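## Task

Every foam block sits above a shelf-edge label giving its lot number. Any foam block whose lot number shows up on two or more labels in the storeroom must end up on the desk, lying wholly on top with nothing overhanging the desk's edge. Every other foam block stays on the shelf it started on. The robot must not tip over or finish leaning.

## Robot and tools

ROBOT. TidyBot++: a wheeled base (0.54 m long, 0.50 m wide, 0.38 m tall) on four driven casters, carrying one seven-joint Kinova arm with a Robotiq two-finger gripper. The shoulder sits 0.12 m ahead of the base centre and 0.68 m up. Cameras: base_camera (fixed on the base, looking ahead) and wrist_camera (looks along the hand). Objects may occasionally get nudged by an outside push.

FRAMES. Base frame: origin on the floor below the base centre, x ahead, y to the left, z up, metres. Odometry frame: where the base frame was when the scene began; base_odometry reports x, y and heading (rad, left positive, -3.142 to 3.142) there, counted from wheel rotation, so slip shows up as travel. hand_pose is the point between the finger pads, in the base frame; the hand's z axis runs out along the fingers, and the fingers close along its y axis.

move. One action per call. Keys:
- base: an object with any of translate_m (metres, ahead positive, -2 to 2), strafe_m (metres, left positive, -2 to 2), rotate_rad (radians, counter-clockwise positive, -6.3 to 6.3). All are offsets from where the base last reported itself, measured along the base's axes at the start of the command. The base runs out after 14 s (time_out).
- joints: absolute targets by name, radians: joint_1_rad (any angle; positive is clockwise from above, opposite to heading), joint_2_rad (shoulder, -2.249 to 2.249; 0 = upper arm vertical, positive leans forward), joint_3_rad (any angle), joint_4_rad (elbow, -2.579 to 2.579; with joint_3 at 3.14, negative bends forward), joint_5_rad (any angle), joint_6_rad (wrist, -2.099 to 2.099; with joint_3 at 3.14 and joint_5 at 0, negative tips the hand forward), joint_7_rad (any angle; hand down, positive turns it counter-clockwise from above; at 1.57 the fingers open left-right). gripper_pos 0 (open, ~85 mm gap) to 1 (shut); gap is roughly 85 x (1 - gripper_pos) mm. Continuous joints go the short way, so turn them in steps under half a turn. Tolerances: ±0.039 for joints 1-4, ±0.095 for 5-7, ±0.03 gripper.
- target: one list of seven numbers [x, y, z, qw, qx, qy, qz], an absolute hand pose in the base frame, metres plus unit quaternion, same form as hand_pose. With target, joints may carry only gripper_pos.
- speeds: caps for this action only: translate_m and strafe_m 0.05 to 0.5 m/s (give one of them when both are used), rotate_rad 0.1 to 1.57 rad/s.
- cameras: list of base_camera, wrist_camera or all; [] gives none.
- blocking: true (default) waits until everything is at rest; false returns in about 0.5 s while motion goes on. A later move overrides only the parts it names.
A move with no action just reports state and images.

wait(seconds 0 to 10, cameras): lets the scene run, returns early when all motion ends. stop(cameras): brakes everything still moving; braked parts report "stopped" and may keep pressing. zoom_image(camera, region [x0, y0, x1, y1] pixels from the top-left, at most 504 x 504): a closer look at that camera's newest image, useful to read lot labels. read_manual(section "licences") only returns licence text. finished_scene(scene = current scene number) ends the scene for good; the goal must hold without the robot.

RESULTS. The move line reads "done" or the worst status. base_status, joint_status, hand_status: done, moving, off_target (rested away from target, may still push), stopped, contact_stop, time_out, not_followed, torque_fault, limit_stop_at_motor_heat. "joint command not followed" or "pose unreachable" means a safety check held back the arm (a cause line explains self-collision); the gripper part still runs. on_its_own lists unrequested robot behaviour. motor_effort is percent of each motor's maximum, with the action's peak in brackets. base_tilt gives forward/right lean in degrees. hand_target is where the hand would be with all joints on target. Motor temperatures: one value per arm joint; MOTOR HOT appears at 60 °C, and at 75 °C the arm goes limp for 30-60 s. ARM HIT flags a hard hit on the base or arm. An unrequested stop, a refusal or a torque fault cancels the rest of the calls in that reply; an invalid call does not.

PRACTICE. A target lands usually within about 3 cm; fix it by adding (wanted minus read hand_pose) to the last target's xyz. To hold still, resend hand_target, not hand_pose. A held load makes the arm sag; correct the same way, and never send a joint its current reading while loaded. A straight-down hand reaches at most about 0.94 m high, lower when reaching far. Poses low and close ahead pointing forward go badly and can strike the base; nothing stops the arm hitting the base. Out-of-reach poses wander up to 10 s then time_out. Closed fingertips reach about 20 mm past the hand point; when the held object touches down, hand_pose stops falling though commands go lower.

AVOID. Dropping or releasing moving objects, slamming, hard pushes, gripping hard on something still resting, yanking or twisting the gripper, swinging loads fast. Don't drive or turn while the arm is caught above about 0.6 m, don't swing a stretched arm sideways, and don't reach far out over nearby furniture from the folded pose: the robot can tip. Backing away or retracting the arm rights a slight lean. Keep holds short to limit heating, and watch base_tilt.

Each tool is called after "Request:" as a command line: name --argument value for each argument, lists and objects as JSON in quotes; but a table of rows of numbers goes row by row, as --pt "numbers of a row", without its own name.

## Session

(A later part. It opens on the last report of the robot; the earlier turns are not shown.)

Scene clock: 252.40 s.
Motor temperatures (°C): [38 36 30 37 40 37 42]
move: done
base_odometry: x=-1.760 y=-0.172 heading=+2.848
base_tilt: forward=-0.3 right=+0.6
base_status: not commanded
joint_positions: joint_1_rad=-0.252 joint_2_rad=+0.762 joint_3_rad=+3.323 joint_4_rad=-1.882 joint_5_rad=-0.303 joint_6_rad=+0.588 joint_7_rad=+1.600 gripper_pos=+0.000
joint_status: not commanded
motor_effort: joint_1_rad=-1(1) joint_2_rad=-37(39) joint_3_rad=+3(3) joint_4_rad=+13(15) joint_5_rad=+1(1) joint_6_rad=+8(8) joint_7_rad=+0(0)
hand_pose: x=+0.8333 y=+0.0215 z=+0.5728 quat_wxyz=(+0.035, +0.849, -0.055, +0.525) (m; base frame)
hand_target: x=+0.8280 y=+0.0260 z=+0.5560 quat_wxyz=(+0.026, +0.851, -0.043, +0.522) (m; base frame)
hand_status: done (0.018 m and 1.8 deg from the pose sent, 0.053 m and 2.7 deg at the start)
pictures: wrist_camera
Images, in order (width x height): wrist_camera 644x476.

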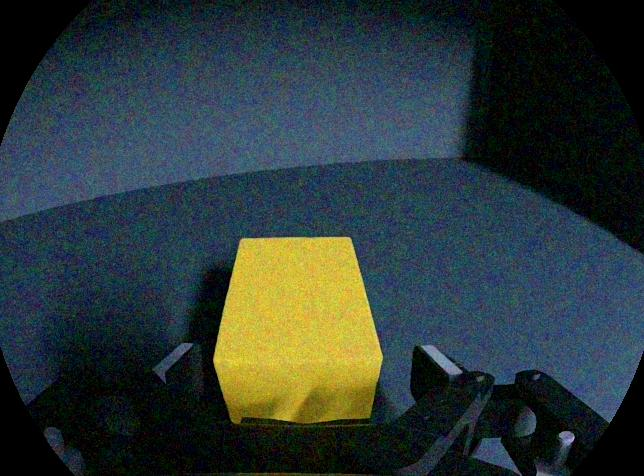

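Request:
move --target '[0.843, 0.026, 0.556, 0.026, 0.851, -0.0426, 0.522]' --cameras '["wrist_camera"]'

Request:
move --joints '{"gripper_pos":0.55}' --cameras '["wrist_camera"]'

Scene clock: 253.40 s.
Motor temperatures (°C): [38 36 30 37 40 37 42]
move: done
base_odometry: x=-1.760 y=-0.172 heading=+2.848
base_tilt: forward=-0.3 right=+0.6
base_status: not commanded
joint_positions: joint_1_rad=-0.245 joint_2_rad=+0.772 joint_3_rad=+3.323 joint_4_rad=-1.859 joint_5_rad=-0.303 joint_6_rad=+0.588 joint_7_rad=+1.600 gripper_pos=+0.000
joint_status: not commanded
motor_effort: joint_1_rad=-1(1) joint_2_rad=-37(38) joint_3_rad=+3(3) joint_4_rad=+13(14) joint_5_rad=+1(1) joint_6_rad=+8(9) joint_7_rad=-1(1)
hand_pose: x=+0.8418 y=+0.0189 z=+0.5754 quat_wxyz=(+0.035, +0.845, -0.057, +0.530) (m; base frame)
hand_target: x=+0.8430 y=+0.0260 z=+0.5560 quat_wxyz=(+0.026, +0.851, -0.043, +0.522) (m; base frame)
hand_status: done (0.021 m and 2.3 deg from the pose sent, 0.020 m and 1.8 deg at the start)
pictures: wrist_camera
Images, in order (width x height): wrist_camera 644x476.

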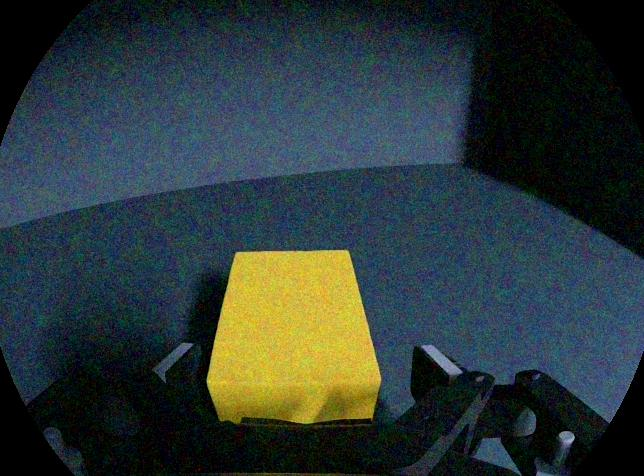

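Scene clock: 254.23 s.
Motor temperatures (°C): [38 36 30 37 40 37 42]
move: off_target
base_odometry: x=-1.760 y=-0.172 heading=+2.848
base_tilt: forward=-0.3 right=+0.6
base_status: not commanded
joint_positions: joint_1_rad=-0.245 joint_2_rad=+0.772 joint_3_rad=+3.323 joint_4_rad=-1.858 joint_5_rad=-0.303 joint_6_rad=+0.588 joint_7_rad=+1.600 gripper_pos=+0.406
joint_status: gripper_pos off_target (ended at +0.406, target +0.550)
motor_effort: joint_1_rad=+0(1) joint_2_rad=-35(38) joint_3_rad=+3(3) joint_4_rad=+12(13) joint_5_rad=+1(1) joint_6_rad=+7(8) joint_7_rad=+0(1)
hand_pose: x=+0.8421 y=+0.0190 z=+0.5760 quat_wxyz=(+0.035, +0.845, -0.057, +0.531) (m; base frame)
hand_target: x=+0.8430 y=+0.0260 z=+0.5560 quat_wxyz=(+0.026, +0.851, -0.043, +0.522) (m; base frame)
hand_status: not commanded
pictures: wrist_camera
Images, in order (width x height): wrist_camera 644x476.

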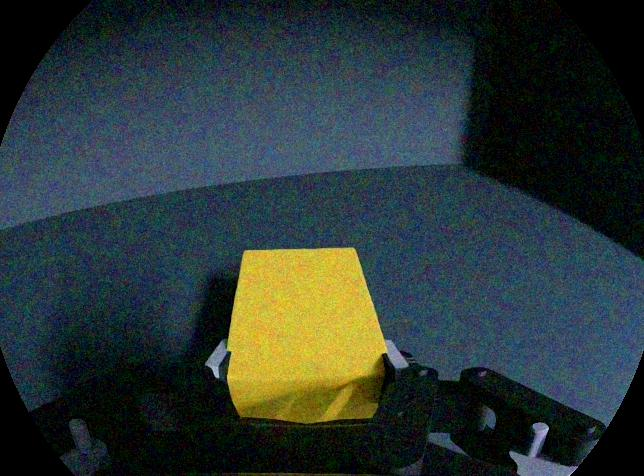

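Request:
move --target '[0.82, 0.02, 0.63, 0.026, 0.851, -0.0426, 0.522]' --cameras '["wrist_camera"]'

Request:
move --base '{"translate_m":-0.6}' --cameras '[]'

Request:
move --target '[0.7, 0.02, 0.85, 0, 0.852, 0, 0.523]' --cameras '["wrist_camera"]'

Request:
move --target '[0.45, 0.0, 1.0, 0, 0.852, 0, 0.523]' --cameras '["wrist_camera"]'

Scene clock: 255.90 s.
Motor temperatures (°C): [38 36 30 37 40 37 42]
move: done
base_odometry: x=-1.760 y=-0.172 heading=+2.848
base_tilt: forward=-0.3 right=+0.6
base_status: not commanded
joint_positions: joint_1_rad=-0.245 joint_2_rad=+0.603 joint_3_rad=+3.336 joint_4_rad=-1.878 joint_5_rad=-0.303 joint_6_rad=+0.507 joint_7_rad=+1.600 gripper_pos=+0.406
joint_status: not commanded
motor_effort: joint_1_rad=-1(1) joint_2_rad=-35(41) joint_3_rad=+3(3) joint_4_rad=+16(16) joint_5_rad=+1(1) joint_6_rad=+8(9) joint_7_rad=+0(1)
hand_pose: x=+0.8349 y=+0.0148 z=+0.6634 quat_wxyz=(+0.017, +0.827, -0.073, +0.556) (m; base frame)
hand_target: x=+0.8200 y=+0.0200 z=+0.6300 quat_wxyz=(+0.026, +0.851, -0.043, +0.522) (m; base frame)
hand_status: done (0.037 m and 6.0 deg from the pose sent, 0.058 m and 2.3 deg at the start)
pictures: wrist_camera
Images, in order (width x height): wrist_camera 644x476.

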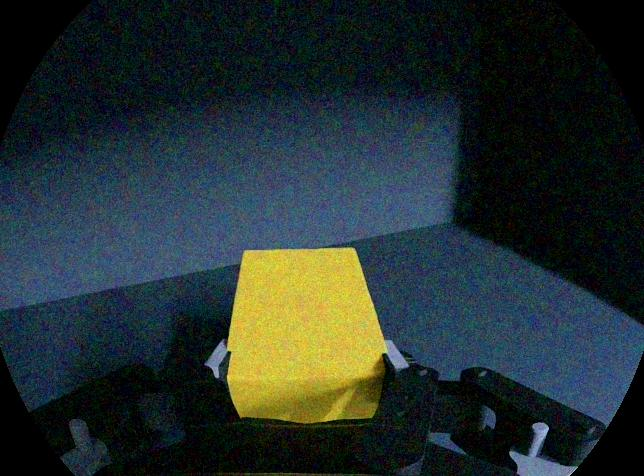

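Scene clock: 260.67 s.
Motor temperatures (°C): [38 36 30 37 40 37 42]
move: time_out
base_odometry: x=-1.249 y=-0.326 heading=+2.860
base_tilt: forward=-0.3 right=+0.6
base_status: translate_m time_out (by the wheels' count: -0.534 of -0.600)
joint_positions: joint_1_rad=-0.253 joint_2_rad=+0.598 joint_3_rad=+3.343 joint_4_rad=-1.902 joint_5_rad=-0.296 joint_6_rad=+0.489 joint_7_rad=+1.600 gripper_pos=+0.406
joint_status: not commanded
motor_effort: joint_1_rad=+0(26) joint_2_rad=-34(47) joint_3_rad=+2(16) joint_4_rad=+17(29) joint_5_rad=+1(3) joint_6_rad=+8(12) joint_7_rad=+0(1)
hand_pose: x=+0.8241 y=+0.0155 z=+0.6513 quat_wxyz=(+0.020, +0.838, -0.069, +0.542) (m; base frame)
hand_target: x=+0.8200 y=+0.0200 z=+0.6300 quat_wxyz=(+0.026, +0.851, -0.043, +0.522) (m; base frame)
hand_status: not commanded
pictures: none
No camera images: "cameras" was empty.

not run: a stop that you did not command came earlier in this reply.

not run: a stop that you did not command came earlier in this reply.

Request:
move

Scene clock: 260.77 s.
Motor temperatures (°C): [38 36 30 37 40 37 42]
base_odometry: x=-1.249 y=-0.326 heading=+2.860
base_tilt: forward=-0.3 right=+0.6
base_status: translate_m time_out (by the wheels' count: -0.534 of -0.600)
joint_positions: joint_1_rad=-0.253 joint_2_rad=+0.598 joint_3_rad=+3.343 joint_4_rad=-1.902 joint_5_rad=-0.296 joint_6_rad=+0.489 joint_7_rad=+1.600 gripper_pos=+0.406
joint_status: not commanded
motor_effort: joint_1_rad=+0(26) joint_2_rad=-35(47) joint_3_rad=+2(16) joint_4_rad=+15(29) joint_5_rad=+1(3) joint_6_rad=+8(12) joint_7_rad=+0(1)
hand_pose: x=+0.8241 y=+0.0155 z=+0.6513 quat_wxyz=(+0.020, +0.838, -0.069, +0.542) (m; base frame)
hand_target: x=+0.8200 y=+0.0200 z=+0.6300 quat_wxyz=(+0.026, +0.851, -0.043, +0.522) (m; base frame)
hand_status: not commanded
pictures: base_camera, wrist_camera
Images, in order (width x height): base_camera 644x364, wrist_camera 644x476.

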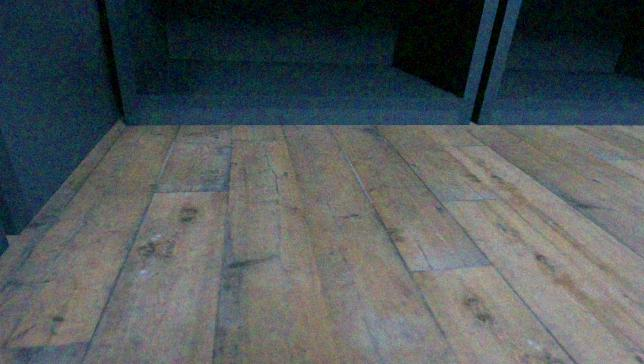

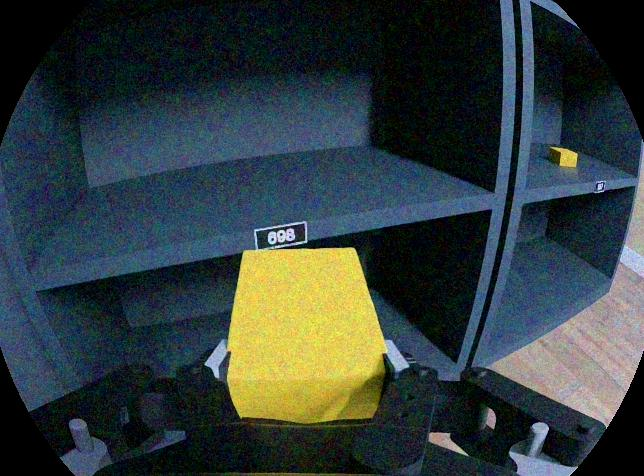

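Request:
move --base '{"strafe_m":-0.25}' --cameras '[]'

Request:
move --joints '{"joint_1_rad":0.0,"joint_2_rad":-0.38,"joint_3_rad":3.13,"joint_4_rad":-2.45,"joint_5_rad":0,"joint_6_rad":0.2,"joint_7_rad":1.57}'

Request:
move --base '{"rotate_rad":-1.43}'

Scene clock: 262.67 s.
Motor temperatures (°C): [38 36 30 37 40 37 42]
move: done
base_odometry: x=-1.179 y=-0.086 heading=+2.859
base_tilt: forward=-0.3 right=+0.6
base_status: done
joint_positions: joint_1_rad=-0.247 joint_2_rad=+0.598 joint_3_rad=+3.347 joint_4_rad=-1.902 joint_5_rad=-0.296 joint_6_rad=+0.489 joint_7_rad=+1.600 gripper_pos=+0.406
joint_status: not commanded
motor_effort: joint_1_rad=+0(4) joint_2_rad=-35(36) joint_3_rad=+3(5) joint_4_rad=+15(16) joint_5_rad=+1(2) joint_6_rad=+9(9) joint_7_rad=+0(1)
hand_pose: x=+0.8242 y=+0.0091 z=+0.6516 quat_wxyz=(+0.023, +0.837, -0.072, +0.542) (m; base frame)
hand_target: x=+0.8200 y=+0.0200 z=+0.6300 quat_wxyz=(+0.026, +0.851, -0.043, +0.522) (m; base frame)
hand_status: not commanded
pictures: none
No camera images: "cameras" was empty.

Scene clock: 264.97 s.
Motor temperatures (°C): [38 36 30 37 40 37 42]
move: done
base_odometry: x=-1.179 y=-0.086 heading=+2.859
base_tilt: forward=-0.3 right=+0.6
base_status: not commanded
joint_positions: joint_1_rad=-0.020 joint_2_rad=-0.370 joint_3_rad=+3.147 joint_4_rad=-2.421 joint_5_rad=-0.071 joint_6_rad=+0.248 joint_7_rad=+1.600 gripper_pos=+0.406
joint_status: all done
motor_effort: joint_1_rad=-1(2) joint_2_rad=-7(37) joint_3_rad=+0(3) joint_4_rad=+21(22) joint_5_rad=+1(2) joint_6_rad=+9(10) joint_7_rad=+0(1)
hand_pose: x=+0.5488 y=+0.0020 z=+0.8573 quat_wxyz=(-0.011, +0.784, -0.016, +0.620) (m; base frame)
hand_target: x=+0.5362 y=+0.0065 z=+0.8302 quat_wxyz=(-0.002, +0.805, +0.005, +0.594) (m; base frame)
hand_status: not commanded
pictures: base_camera, wrist_camera
Images, in order (width x height): base_camera 644x364, wrist_camera 644x476.

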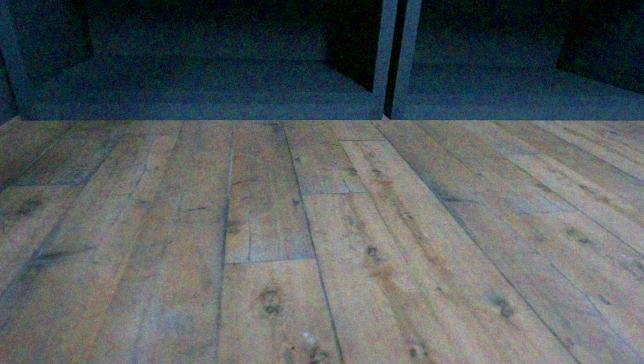

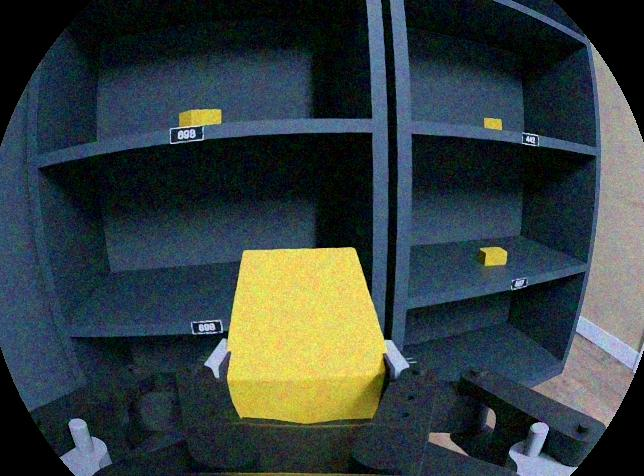

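Scene clock: 267.17 s.
Motor temperatures (°C): [38 36 30 37 40 37 42]
move: done
base_odometry: x=-1.179 y=-0.086 heading=+1.430
base_tilt: forward=-0.4 right=+0.6
base_status: done
joint_positions: joint_1_rad=-0.013 joint_2_rad=-0.370 joint_3_rad=+3.141 joint_4_rad=-2.421 joint_5_rad=-0.068 joint_6_rad=+0.247 joint_7_rad=+1.600 gripper_pos=+0.406
joint_status: not commanded
motor_effort: joint_1_rad=+0(2) joint_2_rad=-7(8) joint_3_rad=+1(2) joint_4_rad=+21(22) joint_5_rad=+1(1) joint_6_rad=+9(9) joint_7_rad=+0(1)
hand_pose: x=+0.5486 y=+0.0020 z=+0.8569 quat_wxyz=(-0.009, +0.785, -0.014, +0.620) (m; base frame)
hand_target: x=+0.5362 y=+0.0065 z=+0.8302 quat_wxyz=(-0.002, +0.805, +0.005, +0.594) (m; base frame)
hand_status: not commanded
pictures: base_camera, wrist_camera
Images, in order (width x height): base_camera 644x364, wrist_camera 644x476.

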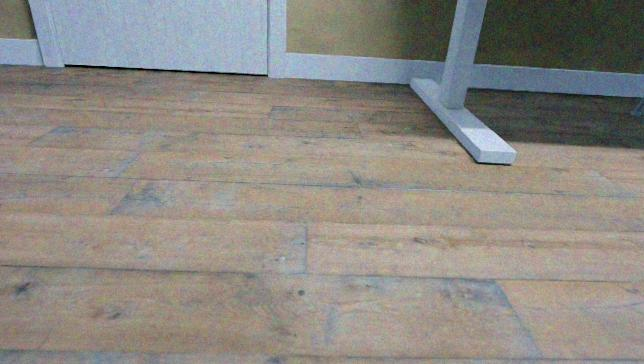

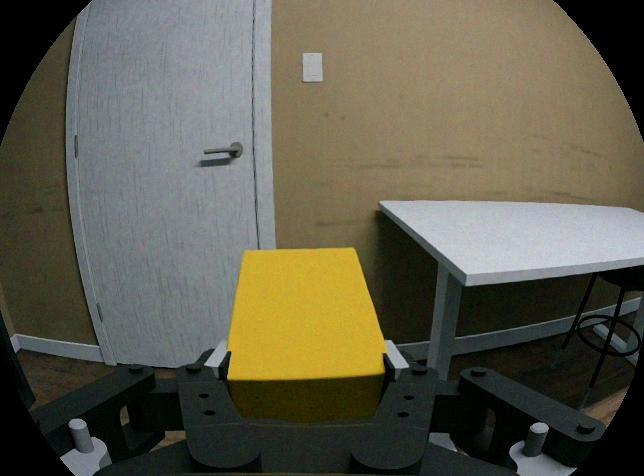

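Request:
move --base '{"translate_m":0.39,"strafe_m":-0.88}' --cameras '[]'

Request:
move --target '[0.6, 0, 0.95, 0, 0.852, 0, 0.523]' --cameras '[]'

Request:
move --target '[0.78, 0, 0.84, 0, 0.852, 0, 0.523]'

Request:
move --target '[0.78, 0, 0.77, 0, 0.852, 0, 0.523]' --cameras '["wrist_camera"]'

Request:
move --target '[0.78, 0, 0.735, 0, 0.852, 0, 0.523]' --cameras '["wrist_camera"]'

Scene clock: 270.70 s.
Motor temperatures (°C): [38 36 30 37 40 37 42]
move: done
base_odometry: x=-0.253 y=+0.177 heading=+1.429
base_tilt: forward=-0.3 right=+0.6
base_status: done
joint_positions: joint_1_rad=-0.012 joint_2_rad=-0.370 joint_3_rad=+3.139 joint_4_rad=-2.421 joint_5_rad=-0.068 joint_6_rad=+0.246 joint_7_rad=+1.600 gripper_pos=+0.406
joint_status: not commanded
motor_effort: joint_1_rad=+0(1) joint_2_rad=-7(8) joint_3_rad=+1(2) joint_4_rad=+21(22) joint_5_rad=+1(1) joint_6_rad=+9(9) joint_7_rad=+0(1)
hand_pose: x=+0.5483 y=+0.0028 z=+0.8567 quat_wxyz=(-0.009, +0.785, -0.013, +0.620) (m; base frame)
hand_target: x=+0.5362 y=+0.0065 z=+0.8302 quat_wxyz=(-0.002, +0.805, +0.005, +0.594) (m; base frame)
hand_status: not commanded
pictures: none
No camera images: "cameras" was empty.

Scene clock: 272.90 s.
Motor temperatures (°C): [38 36 30 37 40 37 42]
move: done
base_odometry: x=-0.253 y=+0.177 heading=+1.429
base_tilt: forward=-0.3 right=+0.6
base_status: not commanded
joint_positions: joint_1_rad=-0.012 joint_2_rad=-0.289 joint_3_rad=+3.139 joint_4_rad=-1.843 joint_5_rad=-0.068 joint_6_rad=-0.431 joint_7_rad=+1.600 gripper_pos=+0.406
joint_status: not commanded
motor_effort: joint_1_rad=+0(1) joint_2_rad=-10(12) joint_3_rad=+1(1) joint_4_rad=+22(23) joint_5_rad=+1(1) joint_6_rad=+8(10) joint_7_rad=+0(1)
hand_pose: x=+0.5981 y=+0.0176 z=+0.9658 quat_wxyz=(-0.025, +0.837, +0.001, +0.547) (m; base frame)
hand_target: x=+0.6000 y=+0.0000 z=+0.9500 quat_wxyz=(+0.000, +0.852, +0.000, +0.523) (m; base frame)
hand_status: done (0.024 m and 4.3 deg from the pose sent, 0.107 m and 13.6 deg at the start)
pictures: none
No camera images: "cameras" was empty.

Scene clock: 274.63 s.
Motor temperatures (°C): [38 36 30 37 40 37 42]
move: done
base_odometry: x=-0.253 y=+0.177 heading=+1.429
base_tilt: forward=-0.3 right=+0.6
base_status: not commanded
joint_positions: joint_1_rad=-0.010 joint_2_rad=+0.199 joint_3_rad=+3.139 joint_4_rad=-1.737 joint_5_rad=-0.068 joint_6_rad=-0.164 joint_7_rad=+1.600 gripper_pos=+0.406
joint_status: not commanded
motor_effort: joint_1_rad=+0(1) joint_2_rad=-28(30) joint_3_rad=+0(1) joint_4_rad=+20(23) joint_5_rad=+1(1) joint_6_rad=+8(9) joint_7_rad=+0(1)
hand_pose: x=+0.7645 y=+0.0127 z=+0.8251 quat_wxyz=(-0.018, +0.867, -0.008, +0.498) (m; base frame)
hand_target: x=+0.7800 y=+0.0000 z=+0.8400 quat_wxyz=(+0.000, +0.852, +0.000, +0.523) (m; base frame)
hand_status: done (0.025 m and 4.1 deg from the pose sent, 0.222 m and 4.3 deg at the start)
pictures: base_camera, wrist_camera
Images, in order (width x height): base_camera 644x364, wrist_camera 644x476.

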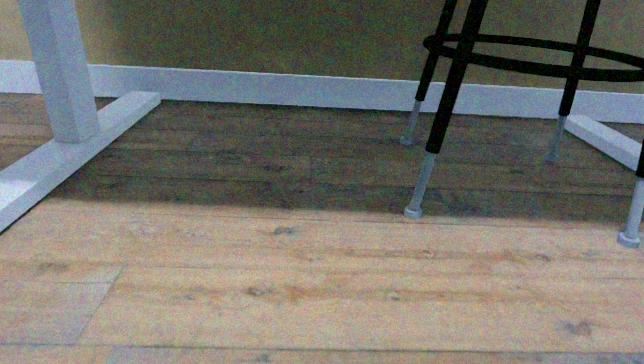

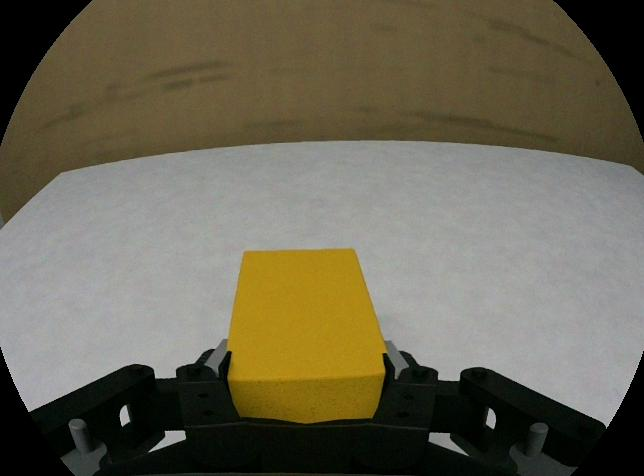

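Scene clock: 276.03 s.
Motor temperatures (°C): [38 36 30 37 40 37 42]
move: done
base_odometry: x=-0.253 y=+0.177 heading=+1.429
base_tilt: forward=-0.3 right=+0.6
base_status: not commanded
joint_positions: joint_1_rad=-0.010 joint_2_rad=+0.277 joint_3_rad=+3.139 joint_4_rad=-1.842 joint_5_rad=-0.058 joint_6_rad=+0.058 joint_7_rad=+1.600 gripper_pos=+0.406
joint_status: not commanded
motor_effort: joint_1_rad=-1(1) joint_2_rad=-29(31) joint_3_rad=+0(0) joint_4_rad=+20(22) joint_5_rad=+1(1) joint_6_rad=+8(9) joint_7_rad=+0(1)
hand_pose: x=+0.7769 y=+0.0084 z=+0.7758 quat_wxyz=(-0.010, +0.858, -0.008, +0.514) (m; base frame)
hand_target: x=+0.7800 y=+0.0000 z=+0.7700 quat_wxyz=(+0.000, +0.852, +0.000, +0.523) (m; base frame)
hand_status: done (0.011 m and 1.9 deg from the pose sent, 0.059 m and 4.1 deg at the start)
pictures: wrist_camera
Images, in order (width x height): wrist_camera 644x476.

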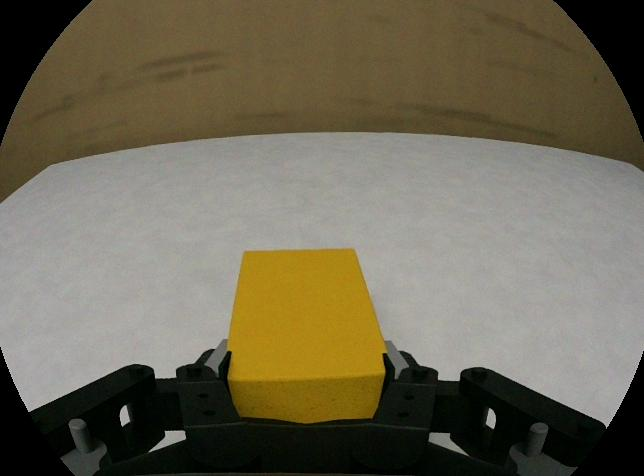

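Scene clock: 277.00 s.
Motor temperatures (°C): [38 36 30 37 40 37 42]
move: done
base_odometry: x=-0.253 y=+0.177 heading=+1.429
base_tilt: forward=-0.3 right=+0.6
base_status: not commanded
joint_positions: joint_1_rad=-0.010 joint_2_rad=+0.309 joint_3_rad=+3.139 joint_4_rad=-1.893 joint_5_rad=-0.055 joint_6_rad=+0.181 joint_7_rad=+1.600 gripper_pos=+0.406
joint_status: not commanded
motor_effort: joint_1_rad=+0(2) joint_2_rad=-27(30) joint_3_rad=+0(2) joint_4_rad=+18(20) joint_5_rad=+1(1) joint_6_rad=+7(8) joint_7_rad=-1(1)
hand_pose: x=+0.7809 y=+0.0063 z=+0.7619 quat_wxyz=(-0.006, +0.847, -0.008, +0.531) (m; base frame)
hand_target: x=+0.7800 y=+0.0000 z=+0.7350 quat_wxyz=(+0.000, +0.852, +0.000, +0.523) (m; base frame)
hand_status: done (0.028 m and 1.6 deg from the pose sent, 0.042 m and 1.9 deg at the start)
pictures: wrist_camera
Images, in order (width x height): wrist_camera 644x476.

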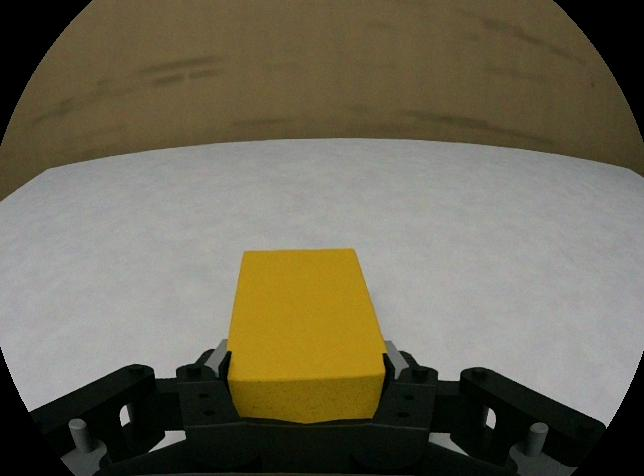

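Request:
move --target '[0.78, 0, 0.72, 0, 0.846, 0, 0.533]' --cameras '["wrist_camera"]'

Request:
move --joints '{"gripper_pos":0.0}' --cameras '["wrist_camera"]'

Request:
move --target '[0.70, 0, 0.79, 0, 0.852, 0, 0.523]' --cameras '["wrist_camera"]'

Request:
move --base '{"translate_m":-0.45}' --cameras '["wrist_camera"]'

Request:
move --joints '{"joint_1_rad":0.0,"joint_2_rad":-0.38,"joint_3_rad":3.13,"joint_4_rad":-2.45,"joint_5_rad":0,"joint_6_rad":0.3,"joint_7_rad":1.57}'

Scene clock: 278.63 s.
Motor temperatures (°C): [38 36 30 37 40 37 42]
move: off_target
base_odometry: x=-0.253 y=+0.177 heading=+1.429
base_tilt: forward=-0.3 right=+0.6
base_status: not commanded
joint_positions: joint_1_rad=-0.010 joint_2_rad=+0.322 joint_3_rad=+3.139 joint_4_rad=-1.931 joint_5_rad=-0.053 joint_6_rad=+0.283 joint_7_rad=+1.600 gripper_pos=+0.406
joint_status: not commanded
motor_effort: joint_1_rad=+1(2) joint_2_rad=-25(27) joint_3_rad=+1(2) joint_4_rad=+17(18) joint_5_rad=+1(1) joint_6_rad=+7(8) joint_7_rad=-1(1)
hand_pose: x=+0.7829 y=+0.0048 z=+0.7615 quat_wxyz=(-0.004, +0.833, -0.008, +0.553) (m; base frame)
hand_target: x=+0.7800 y=+0.0000 z=+0.7200 quat_wxyz=(+0.000, +0.846, +0.000, +0.533) (m; base frame)
hand_status: off_target (0.042 m and 2.9 deg from the pose sent, 0.042 m and 1.2 deg at the start)
pictures: wrist_camera
Images, in order (width x height): wrist_camera 644x476.

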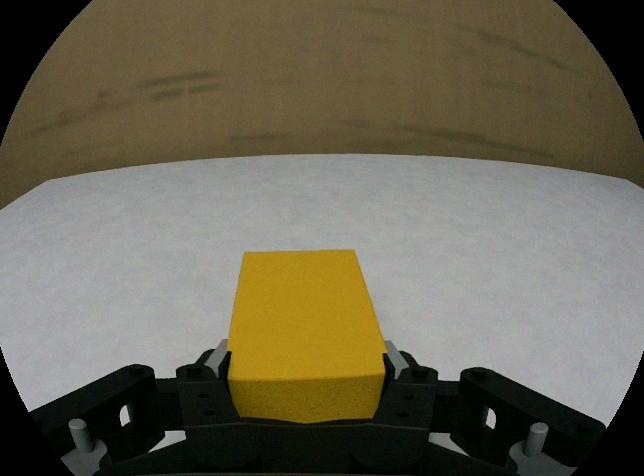

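Scene clock: 279.50 s.
Motor temperatures (°C): [38 36 30 37 40 37 42]
move: done
base_odometry: x=-0.253 y=+0.177 heading=+1.429
base_tilt: forward=-0.3 right=+0.6
base_status: not commanded
joint_positions: joint_1_rad=-0.010 joint_2_rad=+0.349 joint_3_rad=+3.139 joint_4_rad=-1.938 joint_5_rad=-0.052 joint_6_rad=+0.286 joint_7_rad=+1.599 gripper_pos=+0.000
joint_status: all done
motor_effort: joint_1_rad=+0(1) joint_2_rad=-28(31) joint_3_rad=+0(1) joint_4_rad=+17(18) joint_5_rad=+1(1) joint_6_rad=+7(8) joint_7_rad=-1(1)
hand_pose: x=+0.7829 y=+0.0048 z=+0.7408 quat_wxyz=(-0.003, +0.842, -0.008, +0.540) (m; base frame)
hand_target: x=+0.7800 y=+0.0000 z=+0.7200 quat_wxyz=(+0.000, +0.846, +0.000, +0.533) (m; base frame)
hand_status: not commanded
pictures: wrist_camera
Images, in order (width x height): wrist_camera 644x476.

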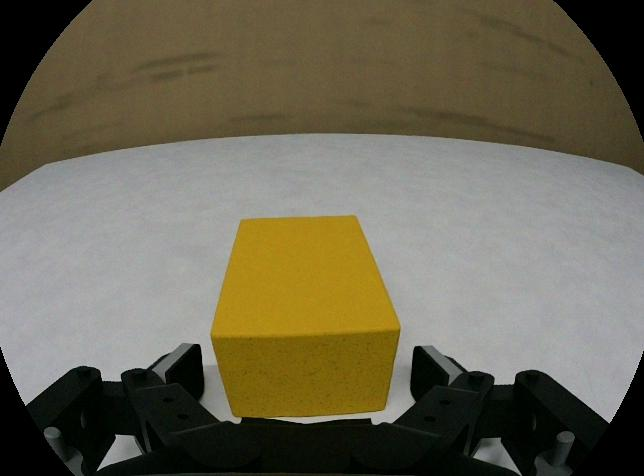

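Scene clock: 280.97 s.
Motor temperatures (°C): [38 36 30 37 40 37 42]
move: done
base_odometry: x=-0.253 y=+0.177 heading=+1.429
base_tilt: forward=-0.3 right=+0.6
base_status: not commanded
joint_positions: joint_1_rad=-0.003 joint_2_rad=+0.088 joint_3_rad=+3.139 joint_4_rad=-2.018 joint_5_rad=-0.044 joint_6_rad=+0.150 joint_7_rad=+1.592 gripper_pos=+0.000
joint_status: not commanded
motor_effort: joint_1_rad=+0(1) joint_2_rad=-22(31) joint_3_rad=+0(0) joint_4_rad=+20(20) joint_5_rad=+1(1) joint_6_rad=+8(9) joint_7_rad=+0(1)
hand_pose: x=+0.7149 y=+0.0027 z=+0.8241 quat_wxyz=(-0.005, +0.829, -0.009, +0.559) (m; base frame)
hand_target: x=+0.7000 y=+0.0000 z=+0.7900 quat_wxyz=(+0.000, +0.852, +0.000, +0.523) (m; base frame)
hand_status: done (0.037 m and 5.0 deg from the pose sent, 0.097 m and 2.5 deg at the start)
pictures: wrist_camera
Images, in order (width x height): wrist_camera 644x476.

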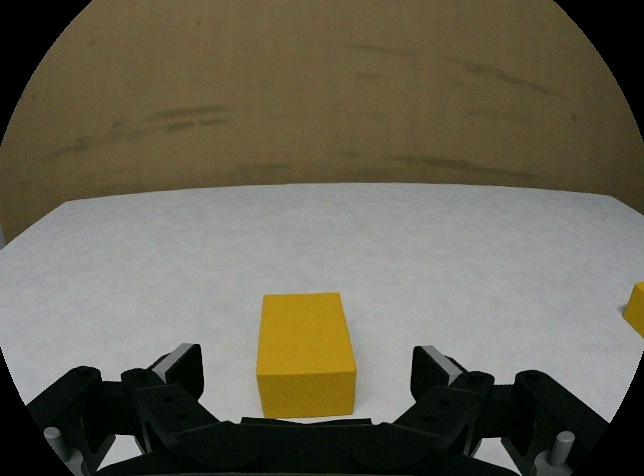

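Scene clock: 283.23 s.
Motor temperatures (°C): [38 36 30 37 40 37 42]
move: done
base_odometry: x=-0.316 y=-0.268 heading=+1.430
base_tilt: forward=-0.3 right=+0.6
base_status: done
joint_positions: joint_1_rad=-0.001 joint_2_rad=+0.083 joint_3_rad=+3.139 joint_4_rad=-2.023 joint_5_rad=-0.044 joint_6_rad=+0.146 joint_7_rad=+1.591 gripper_pos=+0.000
joint_status: not commanded
motor_effort: joint_1_rad=+0(2) joint_2_rad=-22(26) joint_3_rad=+0(1) joint_4_rad=+20(21) joint_5_rad=+1(1) joint_6_rad=+8(9) joint_7_rad=+0(1)
hand_pose: x=+0.7124 y=+0.0017 z=+0.8228 quat_wxyz=(-0.005, +0.830, -0.010, +0.557) (m; base frame)
hand_target: x=+0.7000 y=+0.0000 z=+0.7900 quat_wxyz=(+0.000, +0.852, +0.000, +0.523) (m; base frame)
hand_status: not commanded
pictures: wrist_camera
Images, in order (width x height): wrist_camera 644x476.

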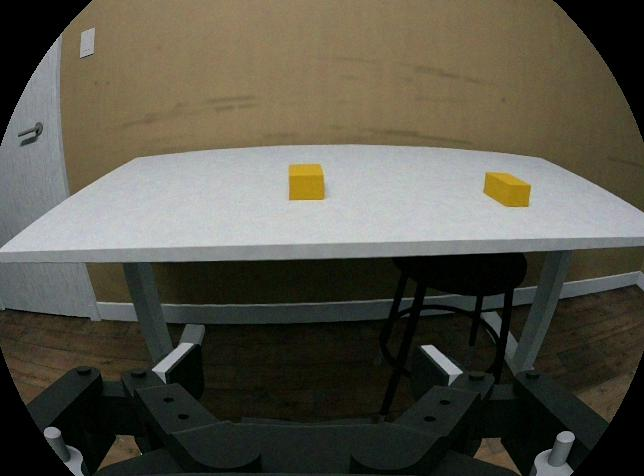

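Scene clock: 284.90 s.
Motor temperatures (°C): [38 36 30 37 40 37 42]
move: done
base_odometry: x=-0.316 y=-0.268 heading=+1.430
base_tilt: forward=-0.4 right=+0.6
base_status: not commanded
joint_positions: joint_1_rad=-0.001 joint_2_rad=-0.370 joint_3_rad=+3.139 joint_4_rad=-2.420 joint_5_rad=-0.044 joint_6_rad=+0.243 joint_7_rad=+1.591 gripper_pos=+0.000
joint_status: all done
motor_effort: joint_1_rad=+0(1) joint_2_rad=-6(23) joint_3_rad=+0(2) joint_4_rad=+21(22) joint_5_rad=+1(2) joint_6_rad=+9(9) joint_7_rad=+0(1)
hand_pose: x=+0.5483 y=-0.0001 z=+0.8565 quat_wxyz=(-0.003, +0.785, -0.010, +0.619) (m; base frame)
hand_target: x=+0.5439 y=+0.0067 z=+0.8604 quat_wxyz=(-0.002, +0.774, +0.005, +0.633) (m; base frame)
hand_status: not commanded
pictures: base_camera, wrist_camera
Images, in order (width x height): base_camera 644x364, wrist_camera 644x476.

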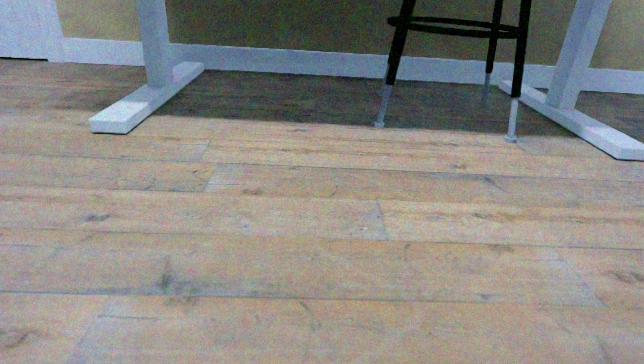

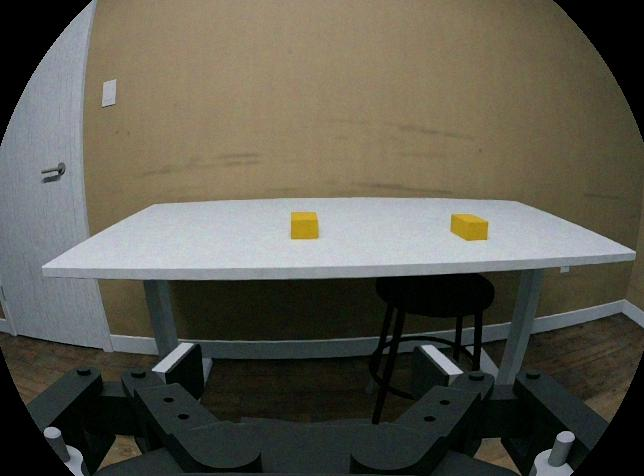

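Request:
move --base '{"rotate_rad":1.41}' --cameras '[]'

Request:
move --base '{"translate_m":1.2,"strafe_m":0.2}' --cameras '[]'

Request:
move --target '[0.48, 0, 1.2, 0, 0.866, 0, 0.5]'

Request:
zoom_image --camera "wrist_camera" --region '[150, 200, 470, 450]'

Scene clock: 287.33 s.
Motor temperatures (°C): [38 36 30 37 40 37 42]
move: done
base_odometry: x=-0.316 y=-0.268 heading=+2.839
base_tilt: forward=-0.3 right=+0.6
base_status: done
joint_positions: joint_1_rad=-0.001 joint_2_rad=-0.370 joint_3_rad=+3.135 joint_4_rad=-2.420 joint_5_rad=-0.044 joint_6_rad=+0.245 joint_7_rad=+1.591 gripper_pos=+0.000
joint_status: not commanded
motor_effort: joint_1_rad=+0(2) joint_2_rad=-6(8) joint_3_rad=+1(2) joint_4_rad=+20(22) joint_5_rad=+1(1) joint_6_rad=+8(9) joint_7_rad=+0(1)
hand_pose: x=+0.5485 y=+0.0015 z=+0.8572 quat_wxyz=(-0.004, +0.785, -0.008, +0.620) (m; base frame)
hand_target: x=+0.5439 y=+0.0067 z=+0.8604 quat_wxyz=(-0.002, +0.774, +0.005, +0.633) (m; base frame)
hand_status: not commanded
pictures: none
No camera images: "cameras" was empty.

Scene clock: 291.13 s.
Motor temperatures (°C): [38 36 30 37 40 37 42]
move: done
base_odometry: x=-1.521 y=-0.102 heading=+2.840
base_tilt: forward=-0.3 right=+0.6
base_status: done
joint_positions: joint_1_rad=-0.001 joint_2_rad=-0.375 joint_3_rad=+3.135 joint_4_rad=-2.422 joint_5_rad=-0.044 joint_6_rad=+0.247 joint_7_rad=+1.591 gripper_pos=+0.000
joint_status: not commanded
motor_effort: joint_1_rad=+0(1) joint_2_rad=-6(9) joint_3_rad=+0(1) joint_4_rad=+21(22) joint_5_rad=+1(1) joint_6_rad=+9(9) joint_7_rad=+0(1)
hand_pose: x=+0.5475 y=+0.0015 z=+0.8587 quat_wxyz=(-0.004, +0.783, -0.008, +0.622) (m; base frame)
hand_target: x=+0.5439 y=+0.0067 z=+0.8604 quat_wxyz=(-0.002, +0.774, +0.005, +0.633) (m; base frame)
hand_status: not commanded
pictures: none
No camera images: "cameras" was empty.

Scene clock: 294.37 s.
Motor temperatures (°C): [37 36 30 37 40 37 42]
move: done
base_odometry: x=-1.521 y=-0.102 heading=+2.840
base_tilt: forward=-0.3 right=+0.6
base_status: not commanded
joint_positions: joint_1_rad=-0.001 joint_2_rad=-0.220 joint_3_rad=+3.137 joint_4_rad=-0.805 joint_5_rad=-0.044 joint_6_rad=-1.455 joint_7_rad=+1.591 gripper_pos=+0.000
joint_status: not commanded
motor_effort: joint_1_rad=-1(1) joint_2_rad=-6(11) joint_3_rad=+1(1) joint_4_rad=+14(24) joint_5_rad=+0(1) joint_6_rad=+8(10) joint_7_rad=+0(1)
hand_pose: x=+0.4782 y=+0.0177 z=+1.2138 quat_wxyz=(-0.016, +0.852, +0.021, +0.523) (m; base frame)
hand_target: x=+0.4800 y=+0.0000 z=+1.2000 quat_wxyz=(+0.000, +0.866, +0.000, +0.500) (m; base frame)
hand_status: done (0.022 m and 4.3 deg from the pose sent, 0.348 m and 16.9 deg at the start)
pictures: base_camera, wrist_camera
Images, in order (width x height): base_camera 644x364, wrist_camera 644x476.

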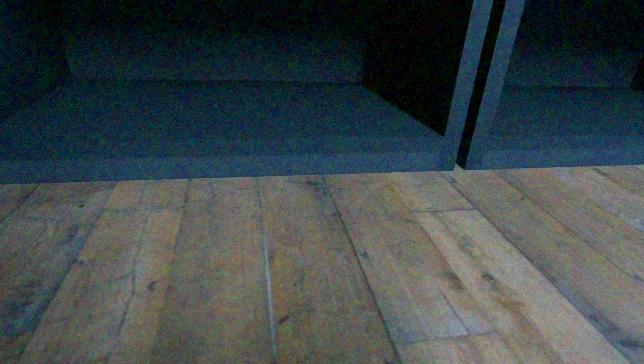

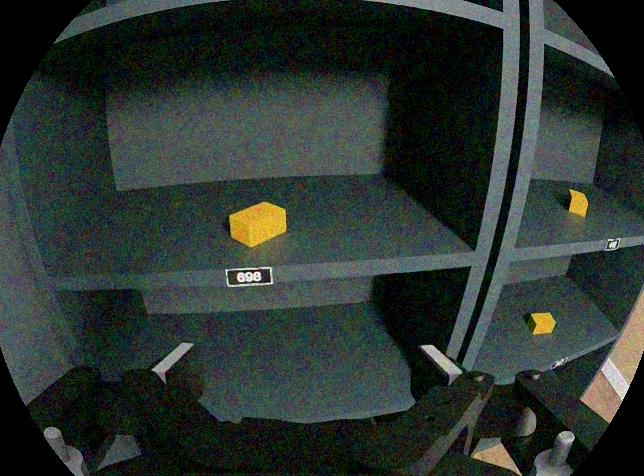

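Scaled by 1.575.

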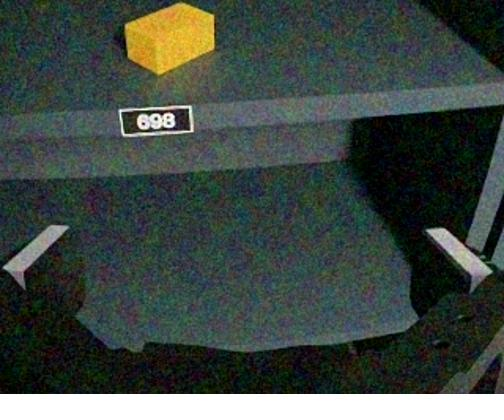

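Request:
move --base '{"translate_m":0.18}' --cameras '[]'

Request:
move --base '{"rotate_rad":-0.35}' --cameras '[]'

Request:
move --base '{"strafe_m":0.1}' --cameras '["base_camera"]'

Request:
move --target '[0.50, 0.25, 1.15, 0.0998, 0.8351, -0.1693, 0.5126]'

Request:
zoom_image --camera "wrist_camera" --region '[150, 170, 470, 420]'

Scene clock: 296.53 s.
Motor temperatures (°C): [37 36 30 37 40 37 42]
move: done
base_odometry: x=-1.693 y=-0.049 heading=+2.841
base_tilt: forward=-0.3 right=+0.6
base_status: done
joint_positions: joint_1_rad=-0.001 joint_2_rad=-0.197 joint_3_rad=+3.137 joint_4_rad=-0.802 joint_5_rad=-0.044 joint_6_rad=-1.459 joint_7_rad=+1.591 gripper_pos=+0.000
joint_status: not commanded
motor_effort: joint_1_rad=-1(1) joint_2_rad=-7(12) joint_3_rad=+0(1) joint_4_rad=+15(16) joint_5_rad=+0(1) joint_6_rad=+8(9) joint_7_rad=+0(1)
hand_pose: x=+0.4894 y=+0.0174 z=+1.2058 quat_wxyz=(-0.016, +0.858, +0.020, +0.513) (m; base frame)
hand_target: x=+0.4800 y=+0.0000 z=+1.2000 quat_wxyz=(+0.000, +0.866, +0.000, +0.500) (m; base frame)
hand_status: not commanded
pictures: none
No camera images: "cameras" was empty.

Scene clock: 297.77 s.
Motor temperatures (°C): [37 36 30 37 40 37 42]
move: done
base_odometry: x=-1.694 y=-0.048 heading=+2.492
base_tilt: forward=-0.3 right=+0.6
base_status: done
joint_positions: joint_1_rad=-0.001 joint_2_rad=-0.197 joint_3_rad=+3.145 joint_4_rad=-0.802 joint_5_rad=-0.044 joint_6_rad=-1.459 joint_7_rad=+1.591 gripper_pos=+0.000
joint_status: not commanded
motor_effort: joint_1_rad=+0(2) joint_2_rad=-7(8) joint_3_rad=+1(3) joint_4_rad=+15(15) joint_5_rad=+1(2) joint_6_rad=+8(9) joint_7_rad=+0(0)
hand_pose: x=+0.4897 y=+0.0137 z=+1.2058 quat_wxyz=(-0.014, +0.858, +0.017, +0.513) (m; base frame)
hand_target: x=+0.4800 y=+0.0000 z=+1.2000 quat_wxyz=(+0.000, +0.866, +0.000, +0.500) (m; base frame)
hand_status: not commanded
pictures: none
No camera images: "cameras" was empty.

Scene clock: 298.97 s.
Motor temperatures (°C): [37 36 30 37 40 37 42]
move: done
base_odometry: x=-1.754 y=-0.128 heading=+2.490
base_tilt: forward=-0.3 right=+0.6
base_status: done
joint_positions: joint_1_rad=-0.003 joint_2_rad=-0.197 joint_3_rad=+3.147 joint_4_rad=-0.802 joint_5_rad=-0.044 joint_6_rad=-1.459 joint_7_rad=+1.591 gripper_pos=+0.000
joint_status: not commanded
motor_effort: joint_1_rad=+0(1) joint_2_rad=-7(8) joint_3_rad=+0(3) joint_4_rad=+15(16) joint_5_rad=+0(2) joint_6_rad=+8(9) joint_7_rad=+0(1)
hand_pose: x=+0.4897 y=+0.0132 z=+1.2058 quat_wxyz=(-0.014, +0.858, +0.016, +0.513) (m; base frame)
hand_target: x=+0.4800 y=+0.0000 z=+1.2000 quat_wxyz=(+0.000, +0.866, +0.000, +0.500) (m; base frame)
hand_status: not commanded
pictures: base_camera
Images, in order (width x height): base_camera 644x364.

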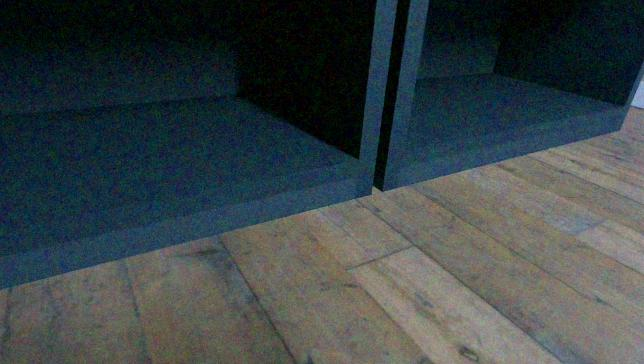

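Scene clock: 301.83 s.
Motor temperatures (°C): [37 36 30 37 40 37 42]
move: done
base_odometry: x=-1.754 y=-0.128 heading=+2.490
base_tilt: forward=-0.3 right=+0.6
base_status: not commanded
joint_positions: joint_1_rad=+1.616 joint_2_rad=-0.606 joint_3_rad=+2.215 joint_4_rad=-0.454 joint_5_rad=-0.490 joint_6_rad=-1.732 joint_7_rad=+1.153 gripper_pos=+0.000
joint_status: not commanded
motor_effort: joint_1_rad=+0(1) joint_2_rad=+24(25) joint_3_rad=+7(7) joint_4_rad=+5(16) joint_5_rad=+4(4) joint_6_rad=+7(9) joint_7_rad=+0(1)
hand_pose: x=+0.4994 y=+0.2167 z=+1.1763 quat_wxyz=(+0.119, +0.818, -0.177, +0.534) (m; base frame)
hand_target: x=+0.5000 y=+0.2500 z=+1.1500 quat_wxyz=(+0.100, +0.836, -0.169, +0.513) (m; base frame)
hand_status: done (0.042 m and 4.0 deg from the pose sent, 0.244 m and 25.2 deg at the start)
pictures: base_camera, wrist_camera
Images, in order (width x height): base_camera 644x364, wrist_camera 644x476.

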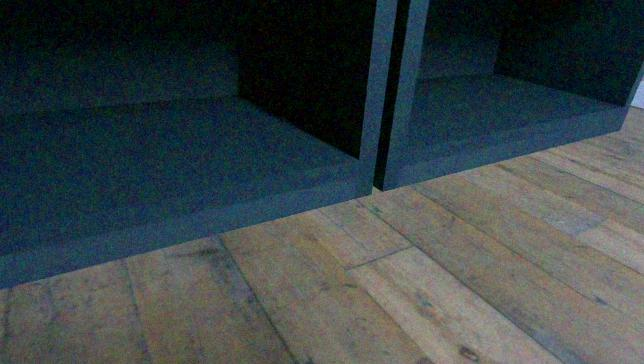

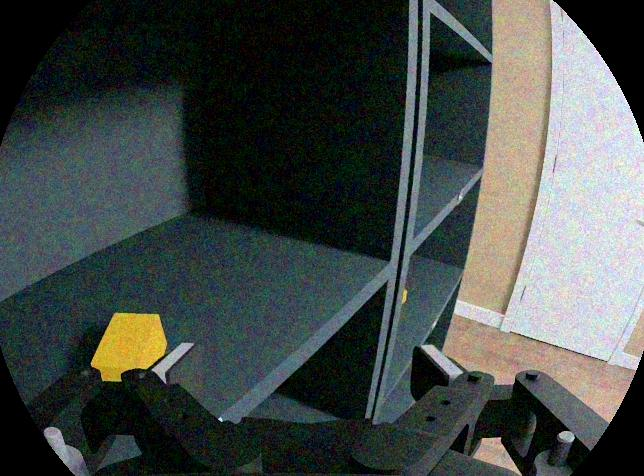

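Scaled by 1.575.

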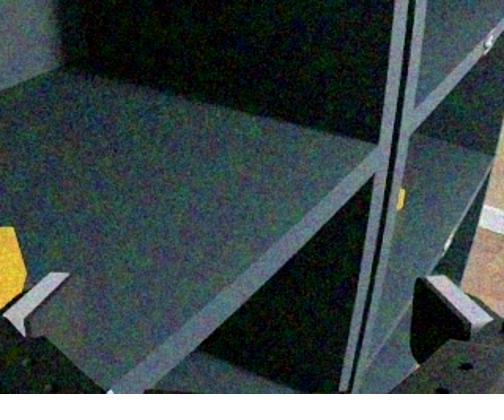

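Request:
move --joints '{"joint_1_rad":-0.5,"joint_2_rad":-0.22,"joint_3_rad":3.14,"joint_4_rad":-0.9,"joint_5_rad":0.5,"joint_6_rad":-1.4,"joint_7_rad":1.2}' --cameras '["wrist_camera"]'

Request:
move --target '[0.6, 0.37, 1.11, 0.0998, 0.8351, -0.1693, 0.5126]' --cameras '["wrist_camera"]'

Scene clock: 305.40 s.
Motor temperatures (°C): [37 36 30 37 40 37 42]
move: done
base_odometry: x=-1.754 y=-0.128 heading=+2.490
base_tilt: forward=-0.3 right=+0.6
base_status: not commanded
joint_positions: joint_1_rad=-0.481 joint_2_rad=-0.237 joint_3_rad=+3.123 joint_4_rad=-0.871 joint_5_rad=+0.429 joint_6_rad=-1.457 joint_7_rad=+1.157 gripper_pos=+0.000
joint_status: all done
motor_effort: joint_1_rad=+0(3) joint_2_rad=-6(25) joint_3_rad=+0(7) joint_4_rad=+14(15) joint_5_rad=+3(5) joint_6_rad=+7(9) joint_7_rad=+0(1)
hand_pose: x=+0.4732 y=+0.0503 z=+1.2062 quat_wxyz=(-0.039, +0.848, -0.048, +0.527) (m; base frame)
hand_target: x=+0.4946 y=+0.0399 z=+1.2087 quat_wxyz=(+0.003, +0.839, -0.032, +0.542) (m; base frame)
hand_status: not commanded
pictures: wrist_camera
Images, in order (width x height): wrist_camera 644x476.

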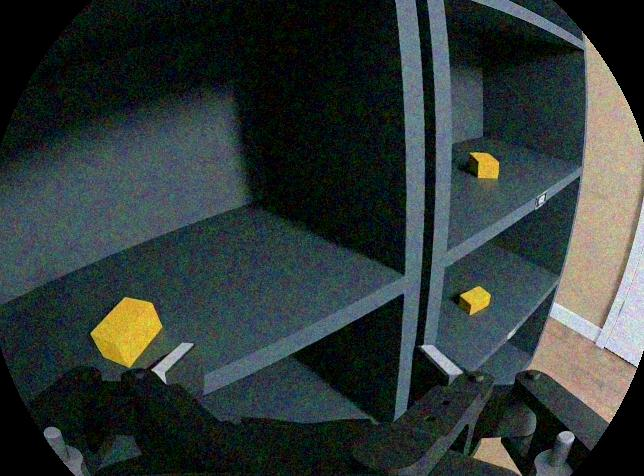

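Scene clock: 308.93 s.
Motor temperatures (°C): [37 36 30 37 40 37 42]
move: off_target
base_odometry: x=-1.754 y=-0.128 heading=+2.491
base_tilt: forward=-0.3 right=+0.6
base_status: not commanded
joint_positions: joint_1_rad=-1.061 joint_2_rad=+0.681 joint_3_rad=+3.477 joint_4_rad=-0.084 joint_5_rad=+0.675 joint_6_rad=-1.850 joint_7_rad=+0.707 gripper_pos=+0.000
joint_status: not commanded
motor_effort: joint_1_rad=+0(3) joint_2_rad=-36(42) joint_3_rad=+3(4) joint_4_rad=+13(20) joint_5_rad=+6(7) joint_6_rad=+5(8) joint_7_rad=+0(1)
hand_pose: x=+0.6070 y=+0.3415 z=+1.0566 quat_wxyz=(+0.050, +0.868, -0.177, +0.462) (m; base frame)
hand_target: x=+0.6021 y=+0.3248 z=+1.0537 quat_wxyz=(+0.071, +0.861, -0.206, +0.459) (m; base frame)
hand_status: off_target (0.061 m and 9.1 deg from the pose sent, 0.357 m and 21.2 deg at the start; a joint's target at an end of its range on 15 of 98 steps)
pictures: wrist_camera
Images, in order (width x height): wrist_camera 644x476.

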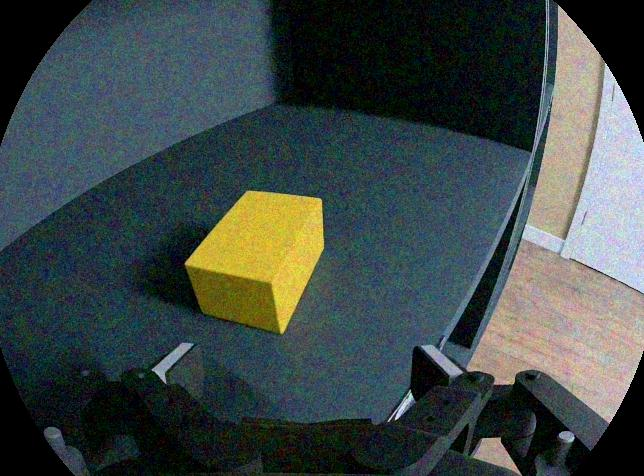

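Request:
move --target '[0.58, 0.22, 1.12, 0, 0.852, 0, 0.523]' --joints '{"gripper_pos":1}' --cameras '["wrist_camera"]'

Request:
move --target '[0.67, 0.245, 1.04, 0, 0.852, 0, 0.523]' --cameras '["wrist_camera"]'

Scene clock: 311.80 s.
Motor temperatures (°C): [37 36 30 37 40 37 42]
move: done
base_odometry: x=-1.754 y=-0.128 heading=+2.491
base_tilt: forward=-0.3 right=+0.6
base_status: not commanded
joint_positions: joint_1_rad=-0.598 joint_2_rad=+0.052 joint_3_rad=+2.836 joint_4_rad=-0.966 joint_5_rad=+0.750 joint_6_rad=-1.370 joint_7_rad=+0.760 gripper_pos=+0.999
joint_status: all done
motor_effort: joint_1_rad=+0(2) joint_2_rad=-19(36) joint_3_rad=+0(3) joint_4_rad=+18(18) joint_5_rad=+6(6) joint_6_rad=+6(6) joint_7_rad=+0(1)
hand_pose: x=+0.5679 y=+0.2257 z=+1.1073 quat_wxyz=(-0.027, +0.870, -0.027, +0.492) (m; base frame)
hand_target: x=+0.5800 y=+0.2200 z=+1.1200 quat_wxyz=(+0.000, +0.852, +0.000, +0.523) (m; base frame)
hand_status: done (0.018 m and 6.0 deg from the pose sent, 0.140 m and 22.3 deg at the start)
pictures: wrist_camera
Images, in order (width x height): wrist_camera 644x476.

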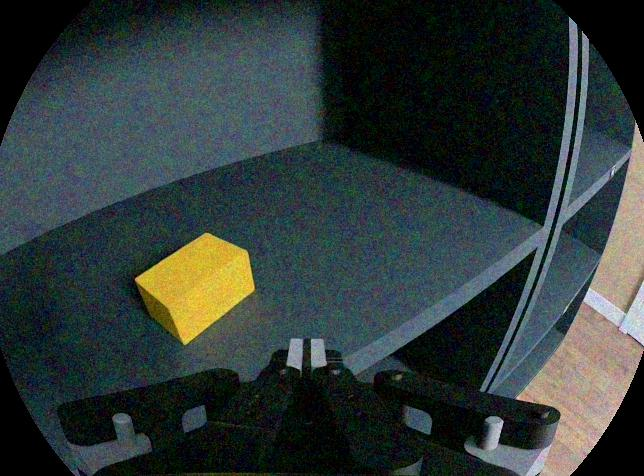

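Scene clock: 313.37 s.
Motor temperatures (°C): [37 36 30 37 40 37 42]
move: done
base_odometry: x=-1.754 y=-0.128 heading=+2.491
base_tilt: forward=-0.3 right=+0.6
base_status: not commanded
joint_positions: joint_1_rad=-0.634 joint_2_rad=+0.147 joint_3_rad=+3.033 joint_4_rad=-1.123 joint_5_rad=+0.750 joint_6_rad=-1.088 joint_7_rad=+0.746 gripper_pos=+0.999
joint_status: not commanded
motor_effort: joint_1_rad=+0(1) joint_2_rad=-25(28) joint_3_rad=+0(1) joint_4_rad=+19(21) joint_5_rad=+6(6) joint_6_rad=+5(6) joint_7_rad=+0(1)
hand_pose: x=+0.6605 y=+0.2350 z=+1.0390 quat_wxyz=(+0.003, +0.863, -0.006, +0.505) (m; base frame)
hand_target: x=+0.6700 y=+0.2450 z=+1.0400 quat_wxyz=(+0.000, +0.852, +0.000, +0.523) (m; base frame)
hand_status: done (0.014 m and 2.5 deg from the pose sent, 0.124 m and 6.0 deg at the start)
pictures: wrist_camera
Images, in order (width x height): wrist_camera 644x476.

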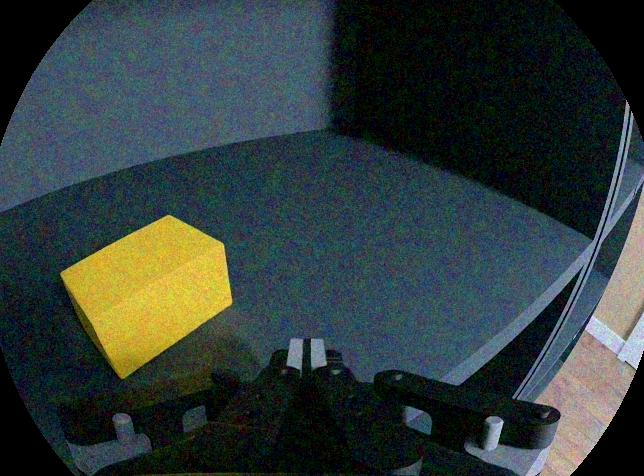

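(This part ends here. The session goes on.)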